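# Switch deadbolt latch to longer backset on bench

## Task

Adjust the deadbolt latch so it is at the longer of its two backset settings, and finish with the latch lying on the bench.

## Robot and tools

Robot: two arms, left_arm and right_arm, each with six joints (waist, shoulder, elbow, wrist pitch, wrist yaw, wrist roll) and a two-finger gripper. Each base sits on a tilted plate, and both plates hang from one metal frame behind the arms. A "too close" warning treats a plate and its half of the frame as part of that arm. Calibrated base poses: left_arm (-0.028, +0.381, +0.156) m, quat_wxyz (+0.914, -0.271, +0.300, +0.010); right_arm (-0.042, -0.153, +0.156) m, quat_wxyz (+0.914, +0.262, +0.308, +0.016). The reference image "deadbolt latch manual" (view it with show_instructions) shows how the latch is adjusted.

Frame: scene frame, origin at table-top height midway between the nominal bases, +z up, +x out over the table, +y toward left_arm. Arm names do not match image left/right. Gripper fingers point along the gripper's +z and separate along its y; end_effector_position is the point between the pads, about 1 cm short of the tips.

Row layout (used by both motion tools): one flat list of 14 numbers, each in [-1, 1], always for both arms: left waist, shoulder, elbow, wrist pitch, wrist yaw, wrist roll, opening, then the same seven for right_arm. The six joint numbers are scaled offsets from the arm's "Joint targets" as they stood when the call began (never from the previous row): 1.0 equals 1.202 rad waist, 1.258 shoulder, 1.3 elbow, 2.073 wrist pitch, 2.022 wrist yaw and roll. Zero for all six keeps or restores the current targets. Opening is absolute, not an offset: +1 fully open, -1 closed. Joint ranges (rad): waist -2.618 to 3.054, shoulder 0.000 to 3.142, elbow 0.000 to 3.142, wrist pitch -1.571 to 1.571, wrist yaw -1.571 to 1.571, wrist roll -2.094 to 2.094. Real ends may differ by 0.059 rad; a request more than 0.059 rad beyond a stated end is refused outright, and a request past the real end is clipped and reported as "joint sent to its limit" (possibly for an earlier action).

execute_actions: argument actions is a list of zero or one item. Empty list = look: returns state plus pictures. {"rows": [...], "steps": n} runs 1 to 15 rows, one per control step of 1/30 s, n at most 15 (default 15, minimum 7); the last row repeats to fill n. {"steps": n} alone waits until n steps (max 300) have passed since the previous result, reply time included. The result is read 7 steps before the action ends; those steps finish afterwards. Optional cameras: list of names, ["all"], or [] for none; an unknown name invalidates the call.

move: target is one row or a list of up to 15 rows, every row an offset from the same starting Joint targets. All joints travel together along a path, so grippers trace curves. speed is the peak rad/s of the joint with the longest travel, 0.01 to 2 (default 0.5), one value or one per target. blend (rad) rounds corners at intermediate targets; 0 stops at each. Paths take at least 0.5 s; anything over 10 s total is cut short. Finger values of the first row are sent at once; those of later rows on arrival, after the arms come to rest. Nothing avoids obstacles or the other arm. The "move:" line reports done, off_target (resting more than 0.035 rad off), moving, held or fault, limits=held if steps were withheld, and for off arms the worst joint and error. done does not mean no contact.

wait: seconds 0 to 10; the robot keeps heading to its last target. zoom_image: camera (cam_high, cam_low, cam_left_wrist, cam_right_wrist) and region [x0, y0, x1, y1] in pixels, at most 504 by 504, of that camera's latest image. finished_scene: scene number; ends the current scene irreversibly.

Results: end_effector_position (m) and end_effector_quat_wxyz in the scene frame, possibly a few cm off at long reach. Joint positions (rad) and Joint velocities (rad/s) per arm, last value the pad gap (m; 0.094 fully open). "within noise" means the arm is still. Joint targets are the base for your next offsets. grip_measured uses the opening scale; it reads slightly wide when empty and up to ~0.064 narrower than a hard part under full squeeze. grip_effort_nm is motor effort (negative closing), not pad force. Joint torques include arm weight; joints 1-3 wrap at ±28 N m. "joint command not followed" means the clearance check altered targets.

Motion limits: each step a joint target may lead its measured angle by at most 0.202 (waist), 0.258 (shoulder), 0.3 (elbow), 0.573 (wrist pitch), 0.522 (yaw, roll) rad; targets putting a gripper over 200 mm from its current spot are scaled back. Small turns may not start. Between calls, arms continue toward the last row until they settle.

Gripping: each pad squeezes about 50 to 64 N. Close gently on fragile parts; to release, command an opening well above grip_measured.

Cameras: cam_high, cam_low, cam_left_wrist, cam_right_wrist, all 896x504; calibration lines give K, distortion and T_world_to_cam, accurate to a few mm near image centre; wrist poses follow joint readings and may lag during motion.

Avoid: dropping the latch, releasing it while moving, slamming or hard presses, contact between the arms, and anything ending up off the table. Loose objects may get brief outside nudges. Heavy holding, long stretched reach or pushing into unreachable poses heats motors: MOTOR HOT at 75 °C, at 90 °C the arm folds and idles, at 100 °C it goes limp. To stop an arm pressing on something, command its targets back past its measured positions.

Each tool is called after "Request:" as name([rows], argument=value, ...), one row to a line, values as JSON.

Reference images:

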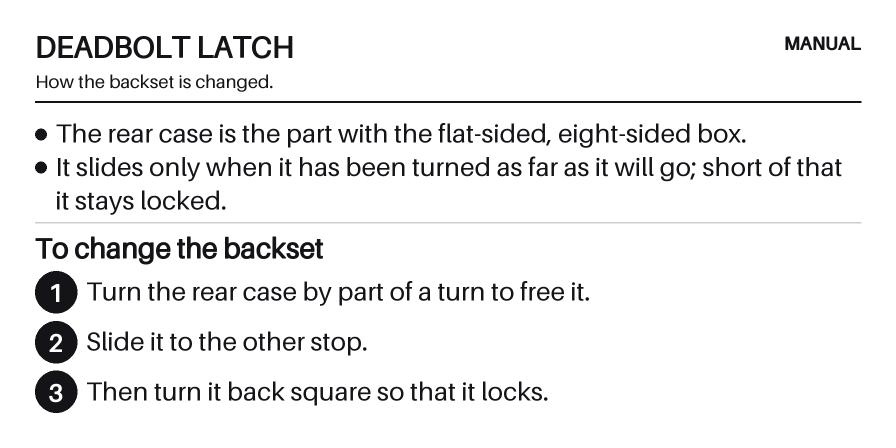

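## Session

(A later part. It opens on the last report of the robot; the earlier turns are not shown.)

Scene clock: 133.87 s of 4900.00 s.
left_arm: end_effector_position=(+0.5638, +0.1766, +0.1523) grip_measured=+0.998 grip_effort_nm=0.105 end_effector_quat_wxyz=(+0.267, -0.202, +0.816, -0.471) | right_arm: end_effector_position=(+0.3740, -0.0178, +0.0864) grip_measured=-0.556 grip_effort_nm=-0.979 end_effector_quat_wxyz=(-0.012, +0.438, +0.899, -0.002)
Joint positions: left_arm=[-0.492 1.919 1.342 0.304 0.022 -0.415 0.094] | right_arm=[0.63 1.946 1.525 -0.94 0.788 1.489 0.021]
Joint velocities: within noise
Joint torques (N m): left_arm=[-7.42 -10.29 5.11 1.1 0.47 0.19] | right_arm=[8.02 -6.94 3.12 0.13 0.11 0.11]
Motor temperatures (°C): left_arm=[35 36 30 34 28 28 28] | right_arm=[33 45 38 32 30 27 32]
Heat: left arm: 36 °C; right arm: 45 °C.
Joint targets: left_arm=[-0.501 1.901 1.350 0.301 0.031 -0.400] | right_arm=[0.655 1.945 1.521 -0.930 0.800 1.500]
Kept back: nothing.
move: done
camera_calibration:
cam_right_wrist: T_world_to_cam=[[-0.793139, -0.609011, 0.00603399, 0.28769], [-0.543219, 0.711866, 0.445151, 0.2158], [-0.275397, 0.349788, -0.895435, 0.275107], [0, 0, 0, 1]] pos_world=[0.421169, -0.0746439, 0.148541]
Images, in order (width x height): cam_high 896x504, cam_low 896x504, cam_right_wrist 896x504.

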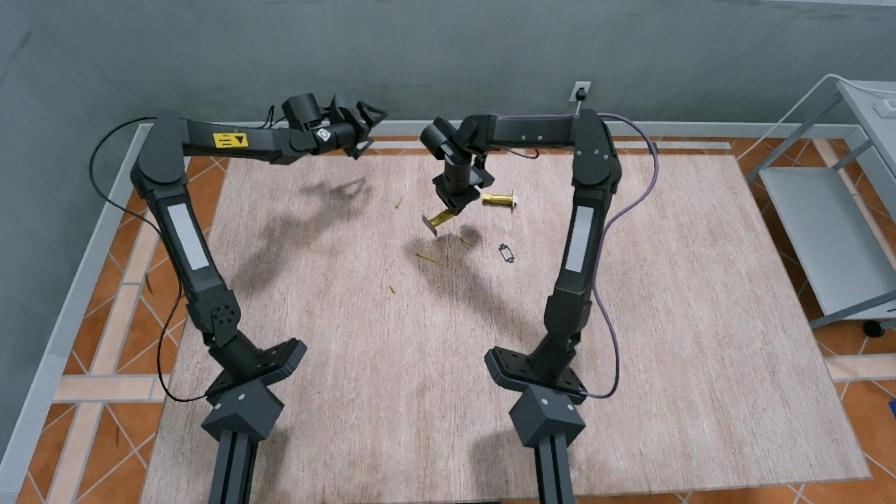

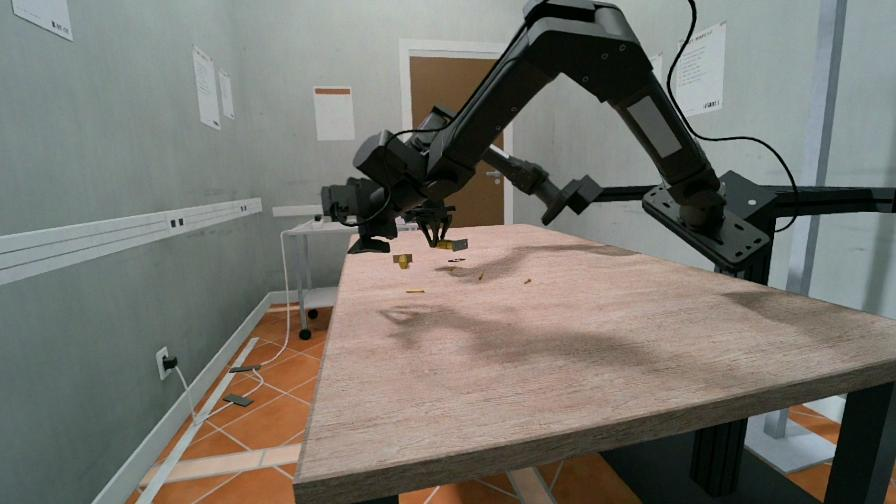

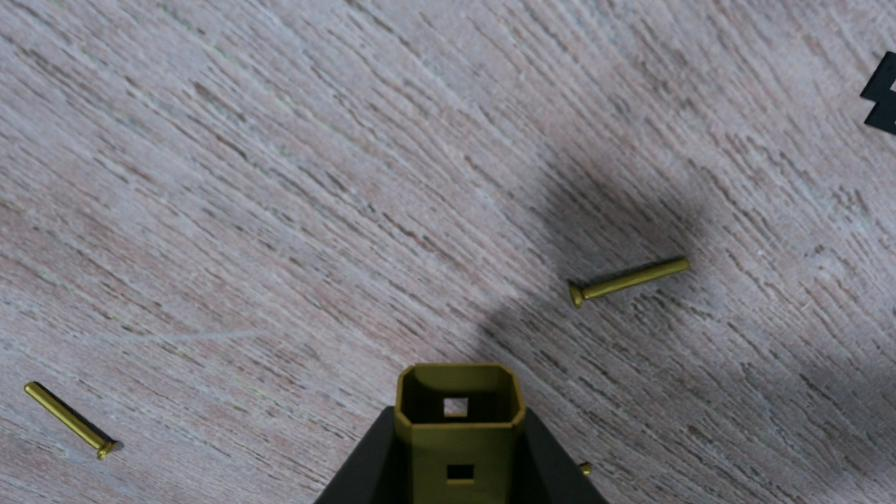

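Request:
move(target=[0,0,0,0,0,0,1,-0.092,0.0473,-0.0693,0.1185,-0.0168,-0.0732,-0.8], speed=0.35, cameras=["cam_low","cam_high","cam_right_wrist"])

Request:
zoom_image(camera="cam_low", region=[390, 200, 500, 300])

Scene clock: 136.13 s of 4900.00 s.
left_arm: end_effector_position=(+0.5637, +0.1766, +0.1522) grip_measured=+0.998 grip_effort_nm=0.105 end_effector_quat_wxyz=(+0.267, -0.202, +0.816, -0.471) | right_arm: end_effector_position=(+0.3774, -0.0173, +0.0342) grip_measured=-0.556 grip_effort_nm=-0.984 end_effector_quat_wxyz=(-0.002, +0.446, +0.895, +0.000)
Joint positions: left_arm=[-0.492 1.919 1.342 0.304 0.022 -0.415 0.094] | right_arm=[0.536 1.994 1.439 -0.695 0.778 1.364 0.021]
Joint velocities: within noise
Joint torques (N m): left_arm=[-7.57 -10.3 5.11 1.08 0.49 0.2] | right_arm=[6.78 -6.57 2.48 0.15 -0.15 -0.12]
Motor temperatures (°C): left_arm=[35 36 30 34 27 28 28] | right_arm=[33 44 37 32 30 27 32]
Heat: left arm: 36 °C; right arm: 44 °C.
Joint targets: left_arm=[-0.501 1.901 1.350 0.301 0.031 -0.400] | right_arm=[0.545 2.004 1.430 -0.684 0.766 1.352]
Kept back: nothing.
move: done
camera_calibration:
cam_right_wrist: T_world_to_cam=[[-0.80381, -0.594858, -0.0057931, 0.295728], [-0.53904, 0.724196, 0.430089, 0.23969], [-0.251646, 0.348832, -0.902768, 0.220404], [0, 0, 0, 1]] pos_world=[0.422375, -0.0745507, 0.0975992]
Images, in order (width x height): cam_high 896x504, cam_low 896x504, cam_right_wrist 896x504.

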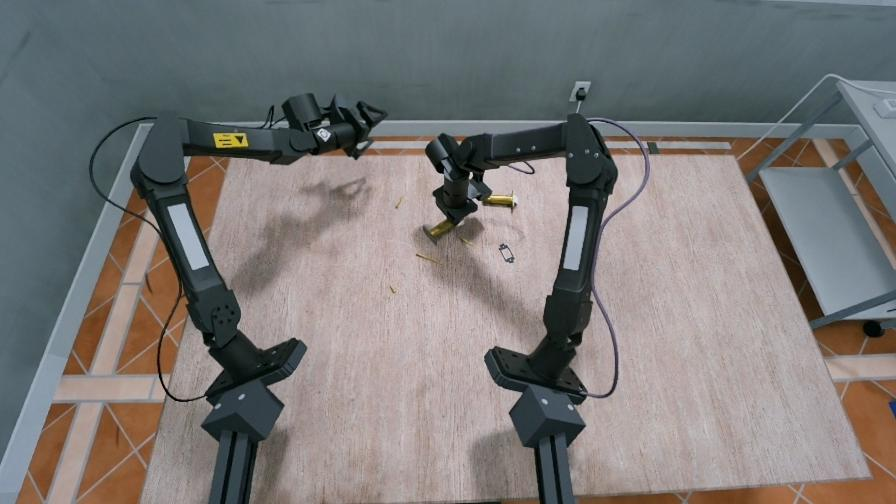

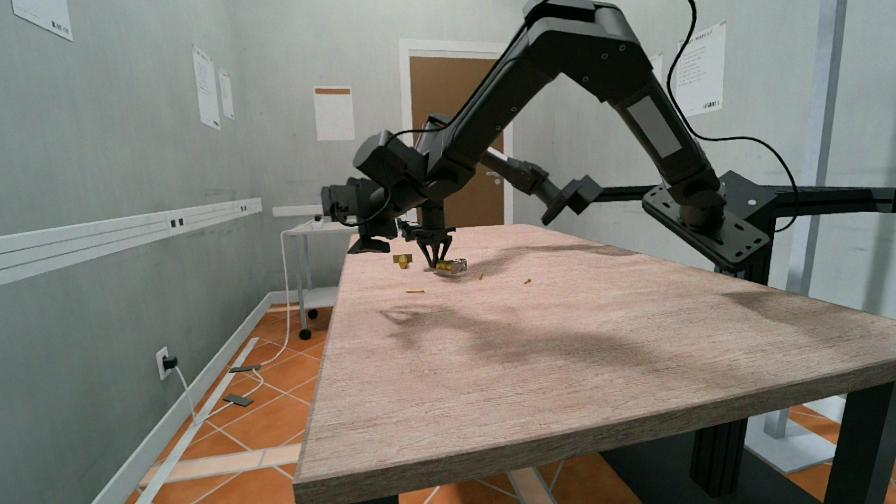

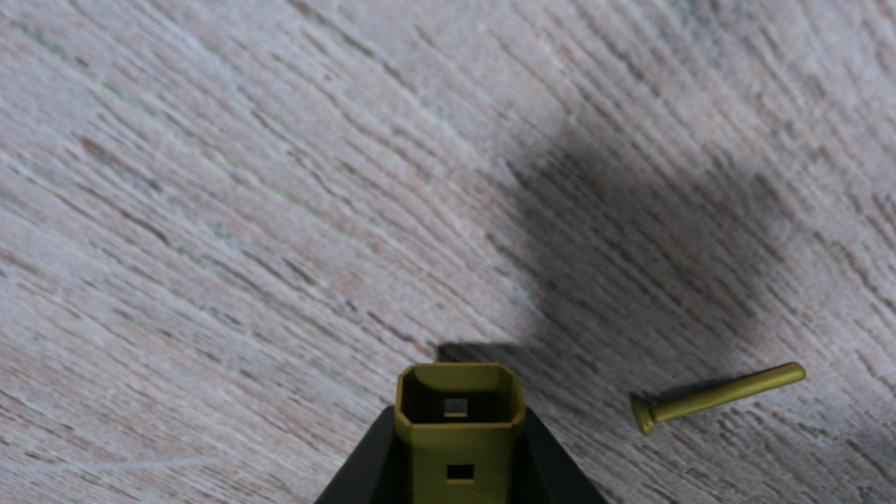

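Scaled by 4.582 from the camera's 896x504 image, which has a finer 1280x720 frame.

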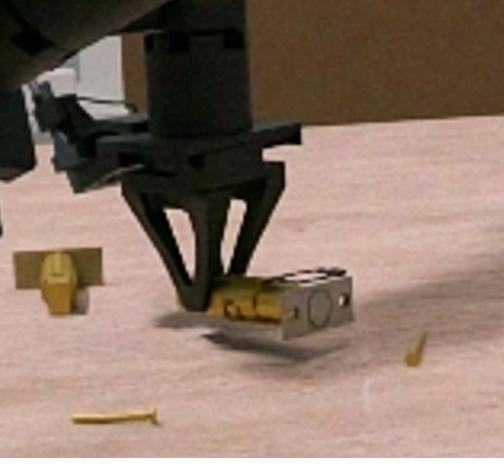

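Request:
move(target=[0,0,0,0,0,0,1,-0.010,0.0055,-0.008,0.013,-0.002,-0.008,-0.8], speed=0.15, cameras=["cam_low","cam_right_wrist"])

Request:
zoom_image(camera="cam_low", region=[410, 240, 480, 300])

Scene clock: 137.30 s of 4900.00 s.
left_arm: end_effector_position=(+0.5637, +0.1766, +0.1522) grip_measured=+0.998 grip_effort_nm=0.110 end_effector_quat_wxyz=(+0.267, -0.202, +0.816, -0.471) | right_arm: end_effector_position=(+0.3777, -0.0170, +0.0291) grip_measured=-0.556 grip_effort_nm=-0.989 end_effector_quat_wxyz=(-0.002, +0.446, +0.895, +0.001)
Joint positions: left_arm=[-0.492 1.919 1.342 0.304 0.022 -0.415 0.094] | right_arm=[0.526 1.999 1.43 -0.668 0.774 1.348 0.021]
Joint velocities: within noise
Joint torques (N m): left_arm=[-7.53 -10.3 5.11 1.1 0.48 0.19] | right_arm=[6.58 -6.42 2.35 0.16 -0.16 -0.12]
Motor temperatures (°C): left_arm=[35 36 30 34 27 28 28] | right_arm=[33 44 37 32 30 27 32]
Heat: left arm: 36 °C; right arm: 44 °C.
Joint targets: left_arm=[-0.501 1.901 1.350 0.301 0.031 -0.400] | right_arm=[0.533 2.011 1.420 -0.657 0.762 1.336]
Kept back: nothing.
move: done
camera_calibration:
cam_right_wrist: T_world_to_cam=[[-0.803283, -0.595525, -0.00935586, 0.295956], [-0.540849, 0.722774, 0.430209, 0.242469], [-0.249438, 0.350639, -0.902681, 0.214993], [0, 0, 0, 1]] pos_world=[0.422503, -0.0743868, 0.0925268]
Images, in order (width x height): cam_low 896x504, cam_right_wrist 896x504.

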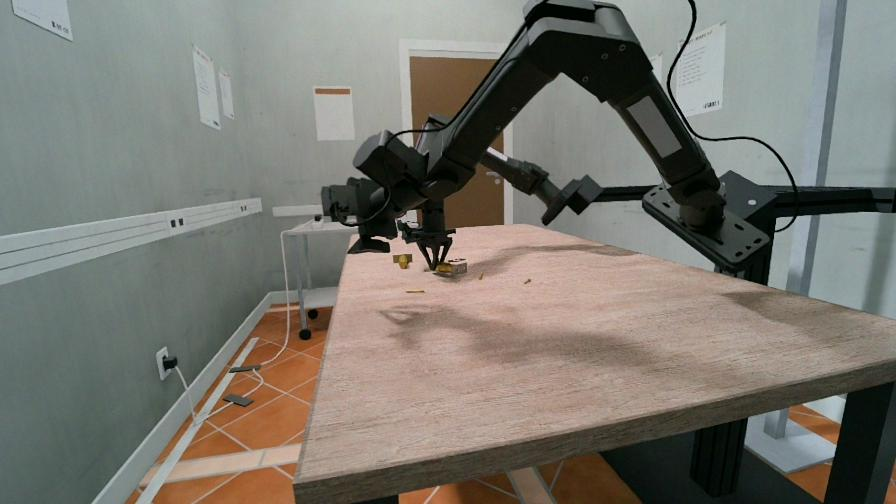

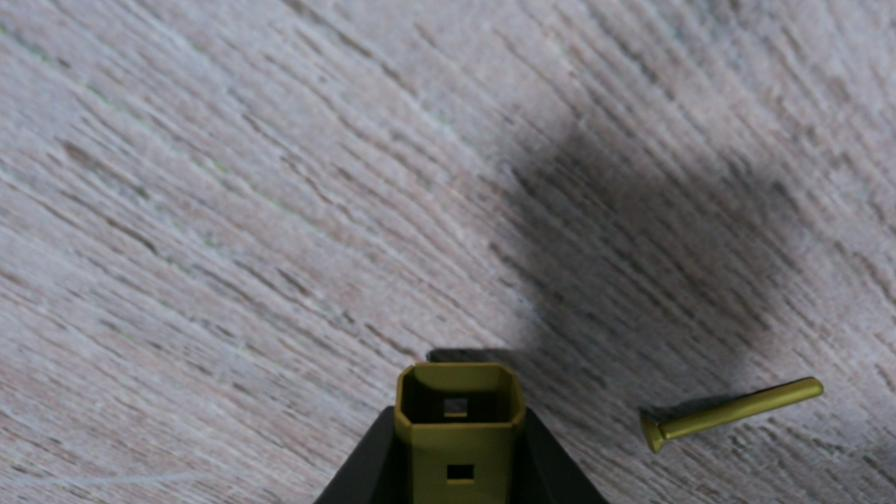

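Scaled by 7.200 from the camera's 896x504 image, which has a finer 1280x720 frame.

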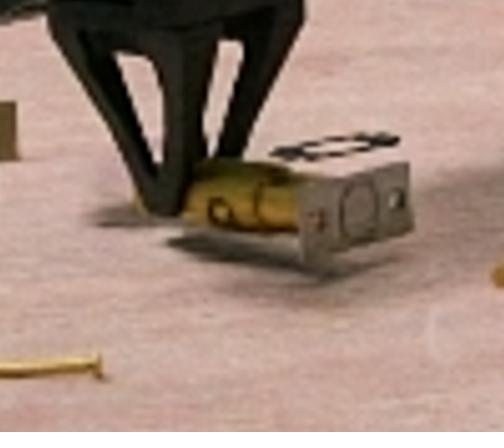

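Request:
move(target=[0,0,0,0,0,0,1,-0.007,0.0038,-0.0056,0.009,-0.0014,-0.0056,-0.8], speed=0.1, cameras=["cam_low","cam_right_wrist"])

Request:
zoom_image(camera="cam_low", region=[410, 240, 480, 300])

Scene clock: 138.47 s of 4900.00 s.
left_arm: end_effector_position=(+0.5637, +0.1766, +0.1522) grip_measured=+0.998 grip_effort_nm=0.110 end_effector_quat_wxyz=(+0.267, -0.202, +0.816, -0.471) | right_arm: end_effector_position=(+0.3771, -0.0171, +0.0248) grip_measured=-0.556 grip_effort_nm=-0.984 end_effector_quat_wxyz=(-0.002, +0.445, +0.896, +0.001)
Joint positions: left_arm=[-0.492 1.919 1.342 0.304 0.022 -0.415 0.094] | right_arm=[0.519 2.003 1.423 -0.649 0.771 1.336 0.021]
Joint velocities: within noise
Joint torques (N m): left_arm=[-7.58 -10.24 5.05 1.1 0.46 0.16] | right_arm=[6.52 -6.43 2.33 0.16 -0.15 -0.11]
Motor temperatures (°C): left_arm=[35 37 30 34 27 28 28] | right_arm=[33 44 37 32 30 27 32]
Heat: left arm: 37 °C; right arm: 44 °C.
Joint targets: left_arm=[-0.501 1.901 1.350 0.301 0.031 -0.400] | right_arm=[0.524 2.016 1.413 -0.639 0.759 1.325]
Kept back: nothing.
move: done
camera_calibration:
cam_right_wrist: T_world_to_cam=[[-0.802236, -0.596938, -0.00910469, 0.294953], [-0.541884, 0.721678, 0.430746, 0.244415], [-0.250558, 0.350494, -0.902427, 0.21134], [0, 0, 0, 1]] pos_world=[0.42202, -0.0743939, 0.0881239]
Images, in order (width x height): cam_low 896x504, cam_right_wrist 896x504.

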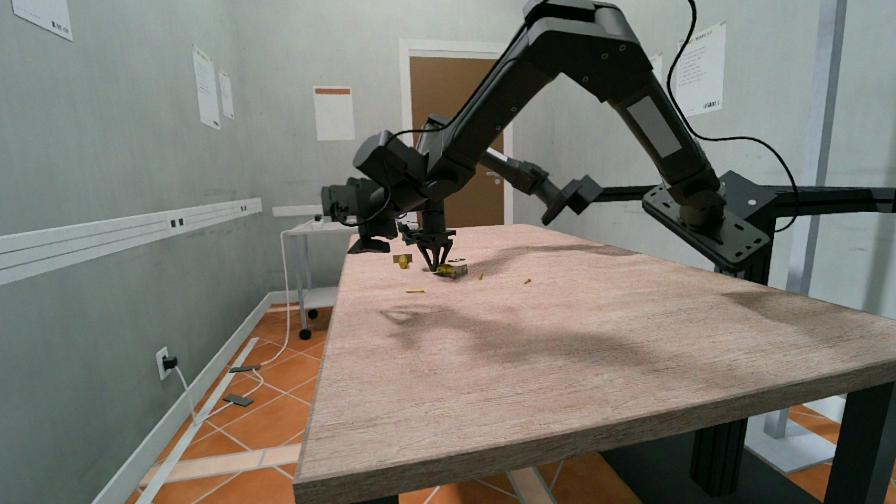

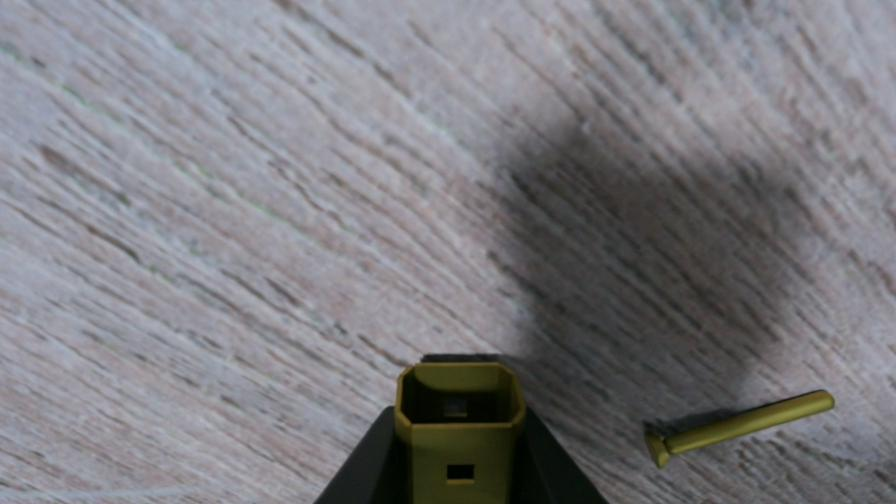

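Scaled by 7.200 from the camera's 896x504 image, which has a finer 1280x720 frame.

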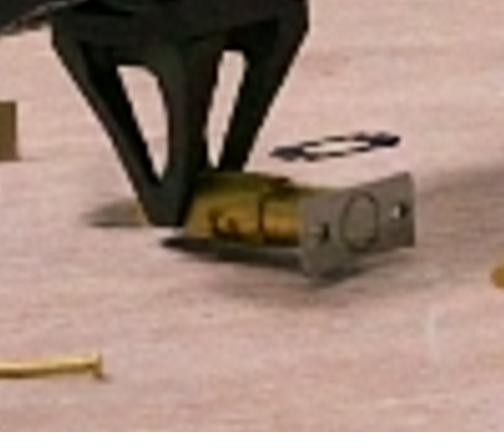

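Request:
move(target=[0,0,0,0,0,0,1,-0.005,0.0028,-0.004,0.006,-0.001,-0.004,-0.8], speed=0.1, cameras=["cam_low"])

Request:
zoom_image(camera="cam_low", region=[410, 240, 480, 300])

Scene clock: 139.47 s of 4900.00 s.
left_arm: end_effector_position=(+0.5636, +0.1765, +0.1522) grip_measured=+0.998 grip_effort_nm=0.105 end_effector_quat_wxyz=(+0.267, -0.202, +0.816, -0.471) | right_arm: end_effector_position=(+0.3794, -0.0180, +0.0231) grip_measured=-0.556 grip_effort_nm=-0.994 end_effector_quat_wxyz=(+0.000, +0.447, +0.894, +0.003)
Joint positions: left_arm=[-0.492 1.919 1.342 0.304 0.022 -0.415 0.094] | right_arm=[0.513 2.003 1.423 -0.637 0.769 1.329 0.021]
Joint velocities: within noise
Joint torques (N m): left_arm=[-7.42 -10.36 5.05 1.11 0.47 0.18] | right_arm=[6.5 -6.2 1.91 0.18 -0.15 -0.11]
Motor temperatures (°C): left_arm=[35 37 30 34 27 28 28] | right_arm=[33 44 37 32 30 27 32]
Heat: left arm: 37 °C; right arm: 44 °C.
Joint targets: left_arm=[-0.501 1.901 1.350 0.301 0.031 -0.400] | right_arm=[0.518 2.019 1.408 -0.626 0.757 1.317]
Kept back: nothing.
move: done
Images, in order (width x height): cam_low 896x504.

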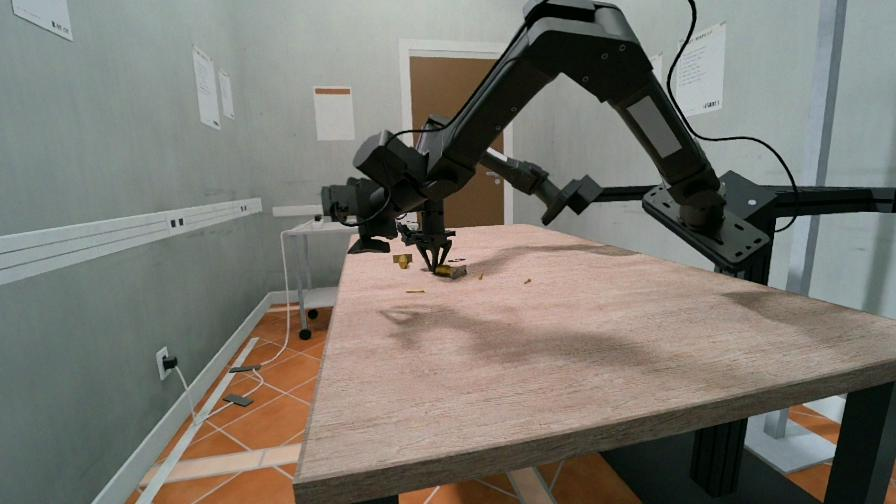

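Scaled by 7.200 from the camera's 896x504 image, which has a finer 1280x720 frame.

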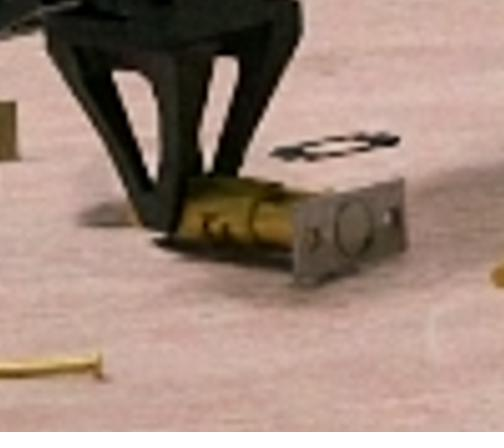

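Request:
execute_actions([
  {"rows":[[0,0,0,0,0,0,1,0,0,0,0,0,0,-0.56],[0,0,0,0,0,0,1,0,0,0,0,0,0,-0.55],[0,0,0,0,0,0,1,0,0,0,0,0,0,-0.54],[0,0,0,0,0,0,1,0,0,0,0,0,0,-0.53],[0,0,0,0,0,0,1,0,0,0,0,0,0,-0.52],[0,0,0,0,0,0,1,0,0,0,0,0,0,-0.51],[0,0,0,0,0,0,1,0,0,0,0,0,0,-0.5],[0,0,0,0,0,0,1,0,0,0,0,0,0,-0.49],[0,0,0,0,0,0,1,0,0,0,0,0,0,-0.48],[0,0,0,0,0,0,1,0,0,0,0,0,0,-0.46],[0,0,0,0,0,0,1,0,0,0,0,0,0,-0.44],[0,0,0,0,0,0,1,0,0,0,0,0,0,-0.42],[0,0,0,0,0,0,1,0,0,0,0,0,0,-0.4],[0,0,0,0,0,0,1,0,0,0,0,0,0,-0.35],[0,0,0,0,0,0,1,0,0,0,0,0,0,-0.3]]},
])

Request:
move(target=[0,0,0,0,0,0,1,0,0,0,0,0,0,0.0], cameras=["cam_low","cam_right_wrist"])

Request:
zoom_image(camera="cam_low", region=[410, 240, 480, 300])

Scene clock: 140.43 s of 4900.00 s.
left_arm: end_effector_position=(+0.5636, +0.1765, +0.1522) grip_measured=+0.998 grip_effort_nm=0.105 end_effector_quat_wxyz=(+0.267, -0.202, +0.816, -0.471) | right_arm: end_effector_position=(+0.3794, -0.0175, +0.0231) grip_measured=-0.498 grip_effort_nm=0.120 end_effector_quat_wxyz=(-0.001, +0.447, +0.895, +0.004)
Joint positions: left_arm=[-0.492 1.919 1.342 0.304 0.022 -0.415 0.094] | right_arm=[0.513 2.003 1.423 -0.636 0.767 1.328 0.024]
Joint velocities: left_arm=[within noise] | right_arm=[0.007 0.017 0.002 0.022 -0.066 0.007 0.012]
Joint torques (N m): left_arm=[-7.46 -10.43 5.07 1.1 0.46 0.15] | right_arm=[6.52 -6.17 1.88 0.17 -0.11 -0.11]
Motor temperatures (°C): left_arm=[35 37 30 34 27 28 28] | right_arm=[33 44 37 32 30 27 32]
Heat: left arm: 37 °C; right arm: 44 °C.
Joint targets: left_arm=[-0.501 1.901 1.350 0.301 0.031 -0.400] | right_arm=[0.518 2.019 1.408 -0.626 0.757 1.317]
Steps of this call (1-21: nothing new was sent; 22-29: this action's first 8). Readings (joint positions of left_arm | right_arm):
22: [-0.492 1.919 1.342 0.304 0.022 -0.415] | [0.513 2.003 1.423 -0.636 0.769 1.328]
23: [-0.492 1.919 1.342 0.304 0.022 -0.415] | [0.513 2.003 1.423 -0.636 0.769 1.328]
25: [-0.492 1.919 1.342 0.304 0.022 -0.415] | [0.513 2.003 1.423 -0.636 0.769 1.328]
29: the state above

Scene clock: 141.40 s of 4900.00 s.
left_arm: end_effector_position=(+0.5636, +0.1765, +0.1522) grip_measured=+0.998 grip_effort_nm=0.120 end_effector_quat_wxyz=(+0.267, -0.202, +0.816, -0.471) | right_arm: end_effector_position=(+0.3792, -0.0170, +0.0231) grip_measured=-0.002 grip_effort_nm=0.139 end_effector_quat_wxyz=(-0.002, +0.447, +0.895, +0.005)
Joint positions: left_arm=[-0.492 1.919 1.342 0.304 0.022 -0.415 0.094] | right_arm=[0.513 2.003 1.423 -0.636 0.764 1.328 0.047]
Joint velocities: within noise
Joint torques (N m): left_arm=[-7.54 -10.33 5.15 1.11 0.47 0.19] | right_arm=[6.5 -6.2 1.89 0.17 -0.1 -0.12]
Motor temperatures (°C): left_arm=[35 37 30 34 27 28 28] | right_arm=[33 43 37 32 29 27 32]
Heat: left arm: 37 °C; right arm: 43 °C.
Joint targets: left_arm=[-0.501 1.901 1.350 0.301 0.031 -0.400] | right_arm=[0.518 2.019 1.408 -0.626 0.757 1.317]
Kept back: nothing.
move: done
camera_calibration:
cam_right_wrist: T_world_to_cam=[[-0.805193, -0.592804, -0.0157229, 0.298002], [-0.539579, 0.721386, 0.434115, 0.245278], [-0.246003, 0.358031, -0.90072, 0.208707], [0, 0, 0, 1]] pos_world=[0.423639, -0.0750071, 0.0861931]
Images, in order (width x height): cam_low 896x504, cam_right_wrist 896x504.

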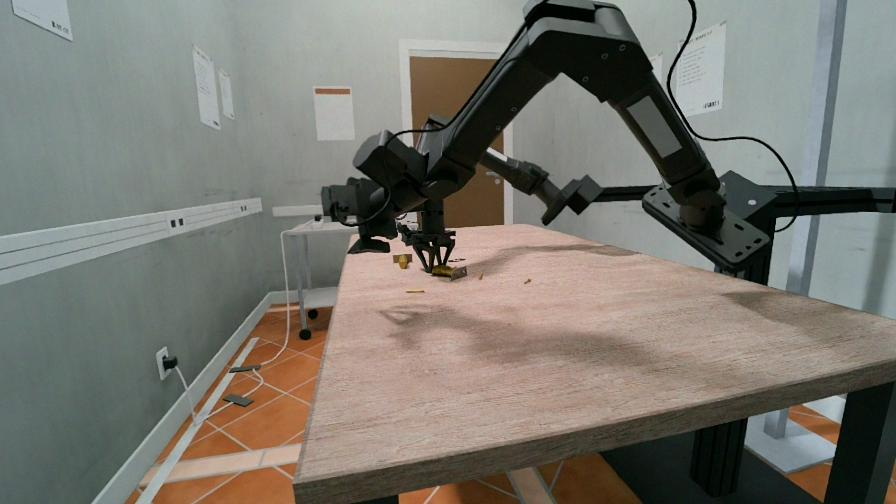

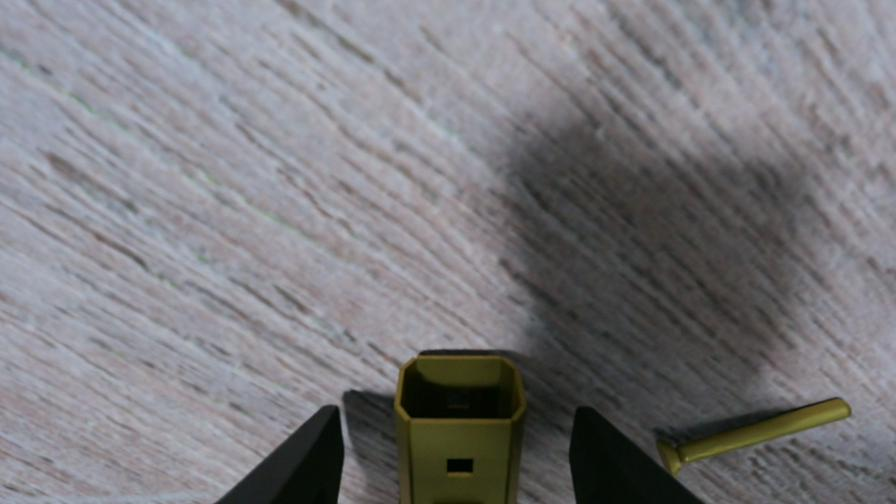

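Scaled by 7.200 from the camera's 896x504 image, which has a finer 1280x720 frame.

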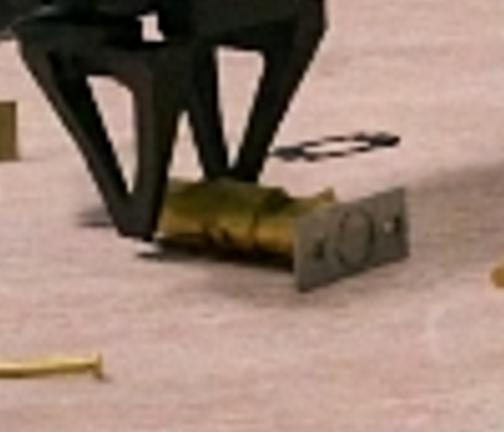

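Request:
move(target=[0,0,0,0,0,0,1,0.114,-0.0588,0.0869,-0.1466,0.021,0.0905,0.0], speed=0.4, cameras=["cam_low","cam_high","cam_right_wrist"])

Request:
zoom_image(camera="cam_low", region=[410, 240, 480, 300])

Request:
zoom_image(camera="cam_right_wrist", region=[360, 280, 560, 504])

Scene clock: 143.30 s of 4900.00 s.
left_arm: end_effector_position=(+0.5636, +0.1765, +0.1522) grip_measured=+0.998 grip_effort_nm=0.105 end_effector_quat_wxyz=(+0.267, -0.202, +0.816, -0.471) | right_arm: end_effector_position=(+0.3654, -0.0096, +0.0784) grip_measured=-0.002 grip_effort_nm=0.144 end_effector_quat_wxyz=(-0.018, +0.431, +0.902, -0.004)
Joint positions: left_arm=[-0.492 1.919 1.342 0.304 0.022 -0.415 0.094] | right_arm=[0.633 1.967 1.503 -0.914 0.782 1.488 0.047]
Joint velocities: within noise
Joint torques (N m): left_arm=[-7.53 -10.29 5.19 1.09 0.5 0.18] | right_arm=[7.83 -8.65 4.89 -0.16 0.16 0.11]
Motor temperatures (°C): left_arm=[34 37 30 34 27 28 27] | right_arm=[33 43 37 32 29 27 31]
Heat: left arm: 37 °C; right arm: 43 °C.
Joint targets: left_arm=[-0.501 1.901 1.350 0.301 0.031 -0.400] | right_arm=[0.655 1.945 1.520 -0.930 0.799 1.500]
Kept back: nothing.
move: done
camera_calibration:
cam_right_wrist: T_world_to_cam=[[-0.783509, -0.621208, 0.0146301, 0.281573], [-0.548976, 0.703052, 0.452043, 0.210349], [-0.291098, 0.346148, -0.891876, 0.268091], [0, 0, 0, 1]] pos_world=[0.414132, -0.0657703, 0.139898]
Images, in order (width x height): cam_high 896x504, cam_low 896x504, cam_right_wrist 896x504.

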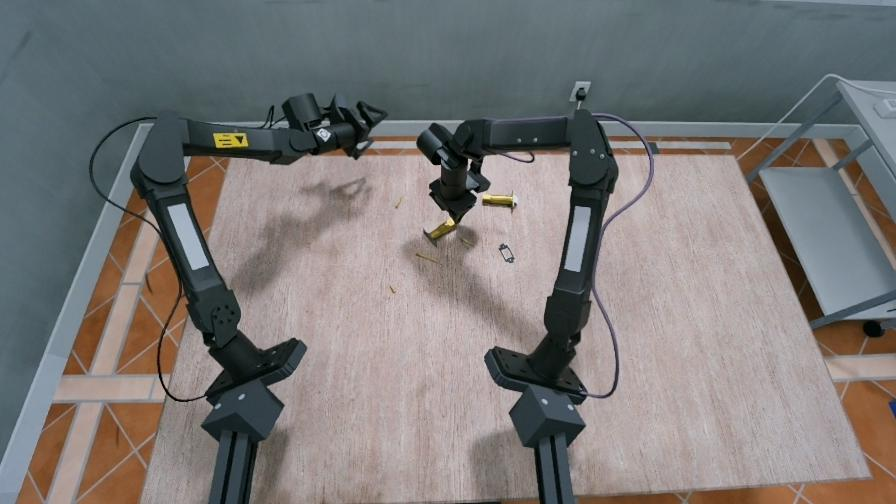

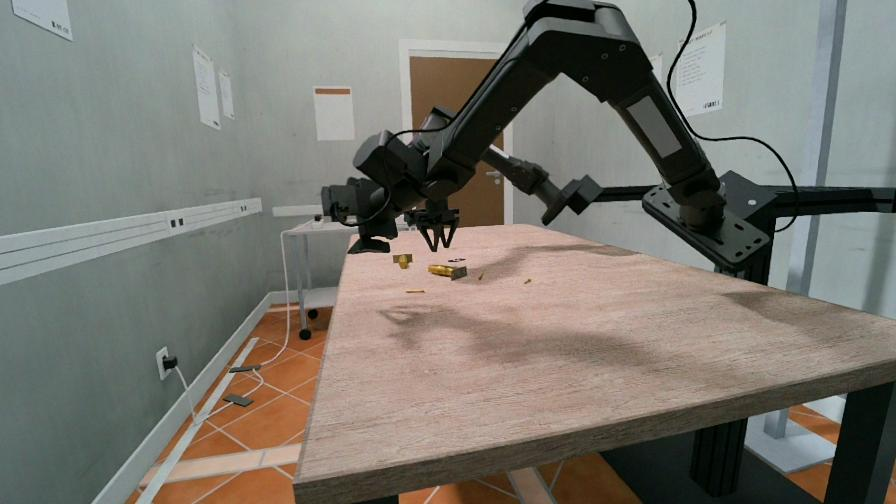

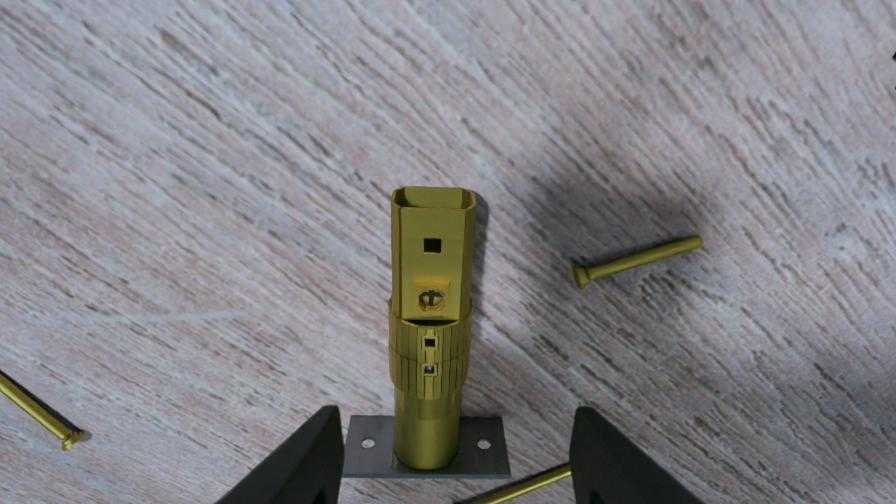

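Scaled by 7.200 from the camera's 896x504 image, which has a finer 1280x720 frame.

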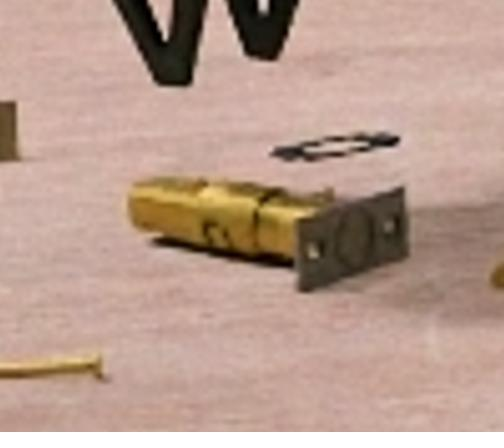

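Scaled by 2.250 from the camera's 896x504 image, which has a finer 1280x720 frame.

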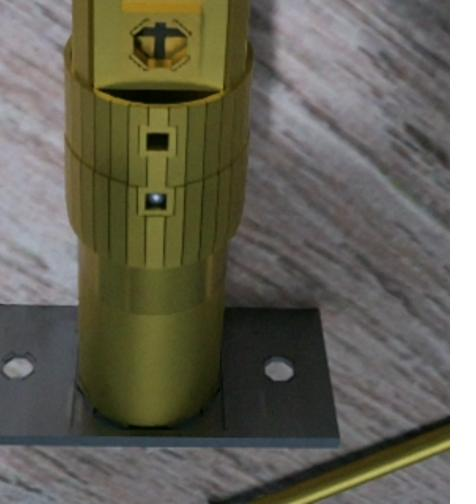

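Request:
zoom_image(camera="cam_right_wrist", region=[380, 180, 490, 300])

Request:
zoom_image(camera="cam_right_wrist", region=[370, 300, 490, 420])

Scaled by 4.200 from the camera's 896x504 image, which has a finer 1280x720 frame.

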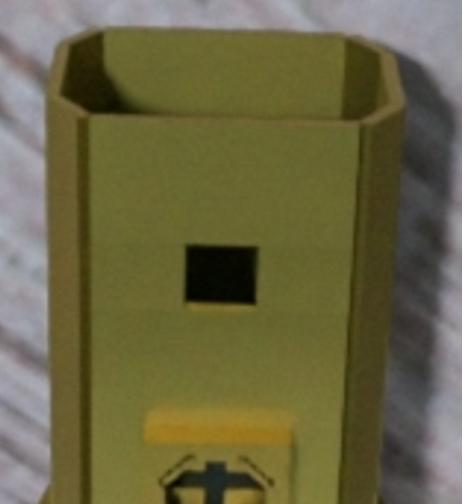

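Scaled by 4.200 from the camera's 896x504 image, which has a finer 1280x720 frame.

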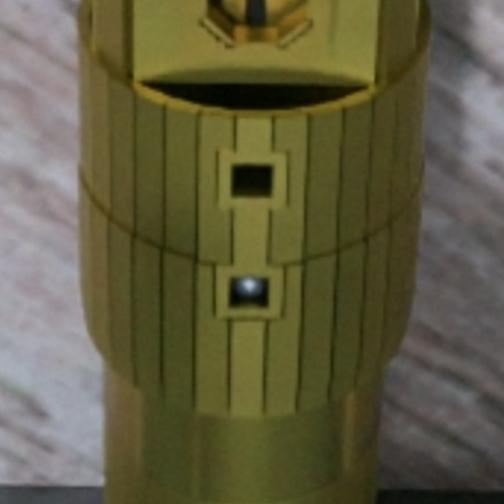

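Request:
finished_scene(scene=1)

The scene is finished: the task was done.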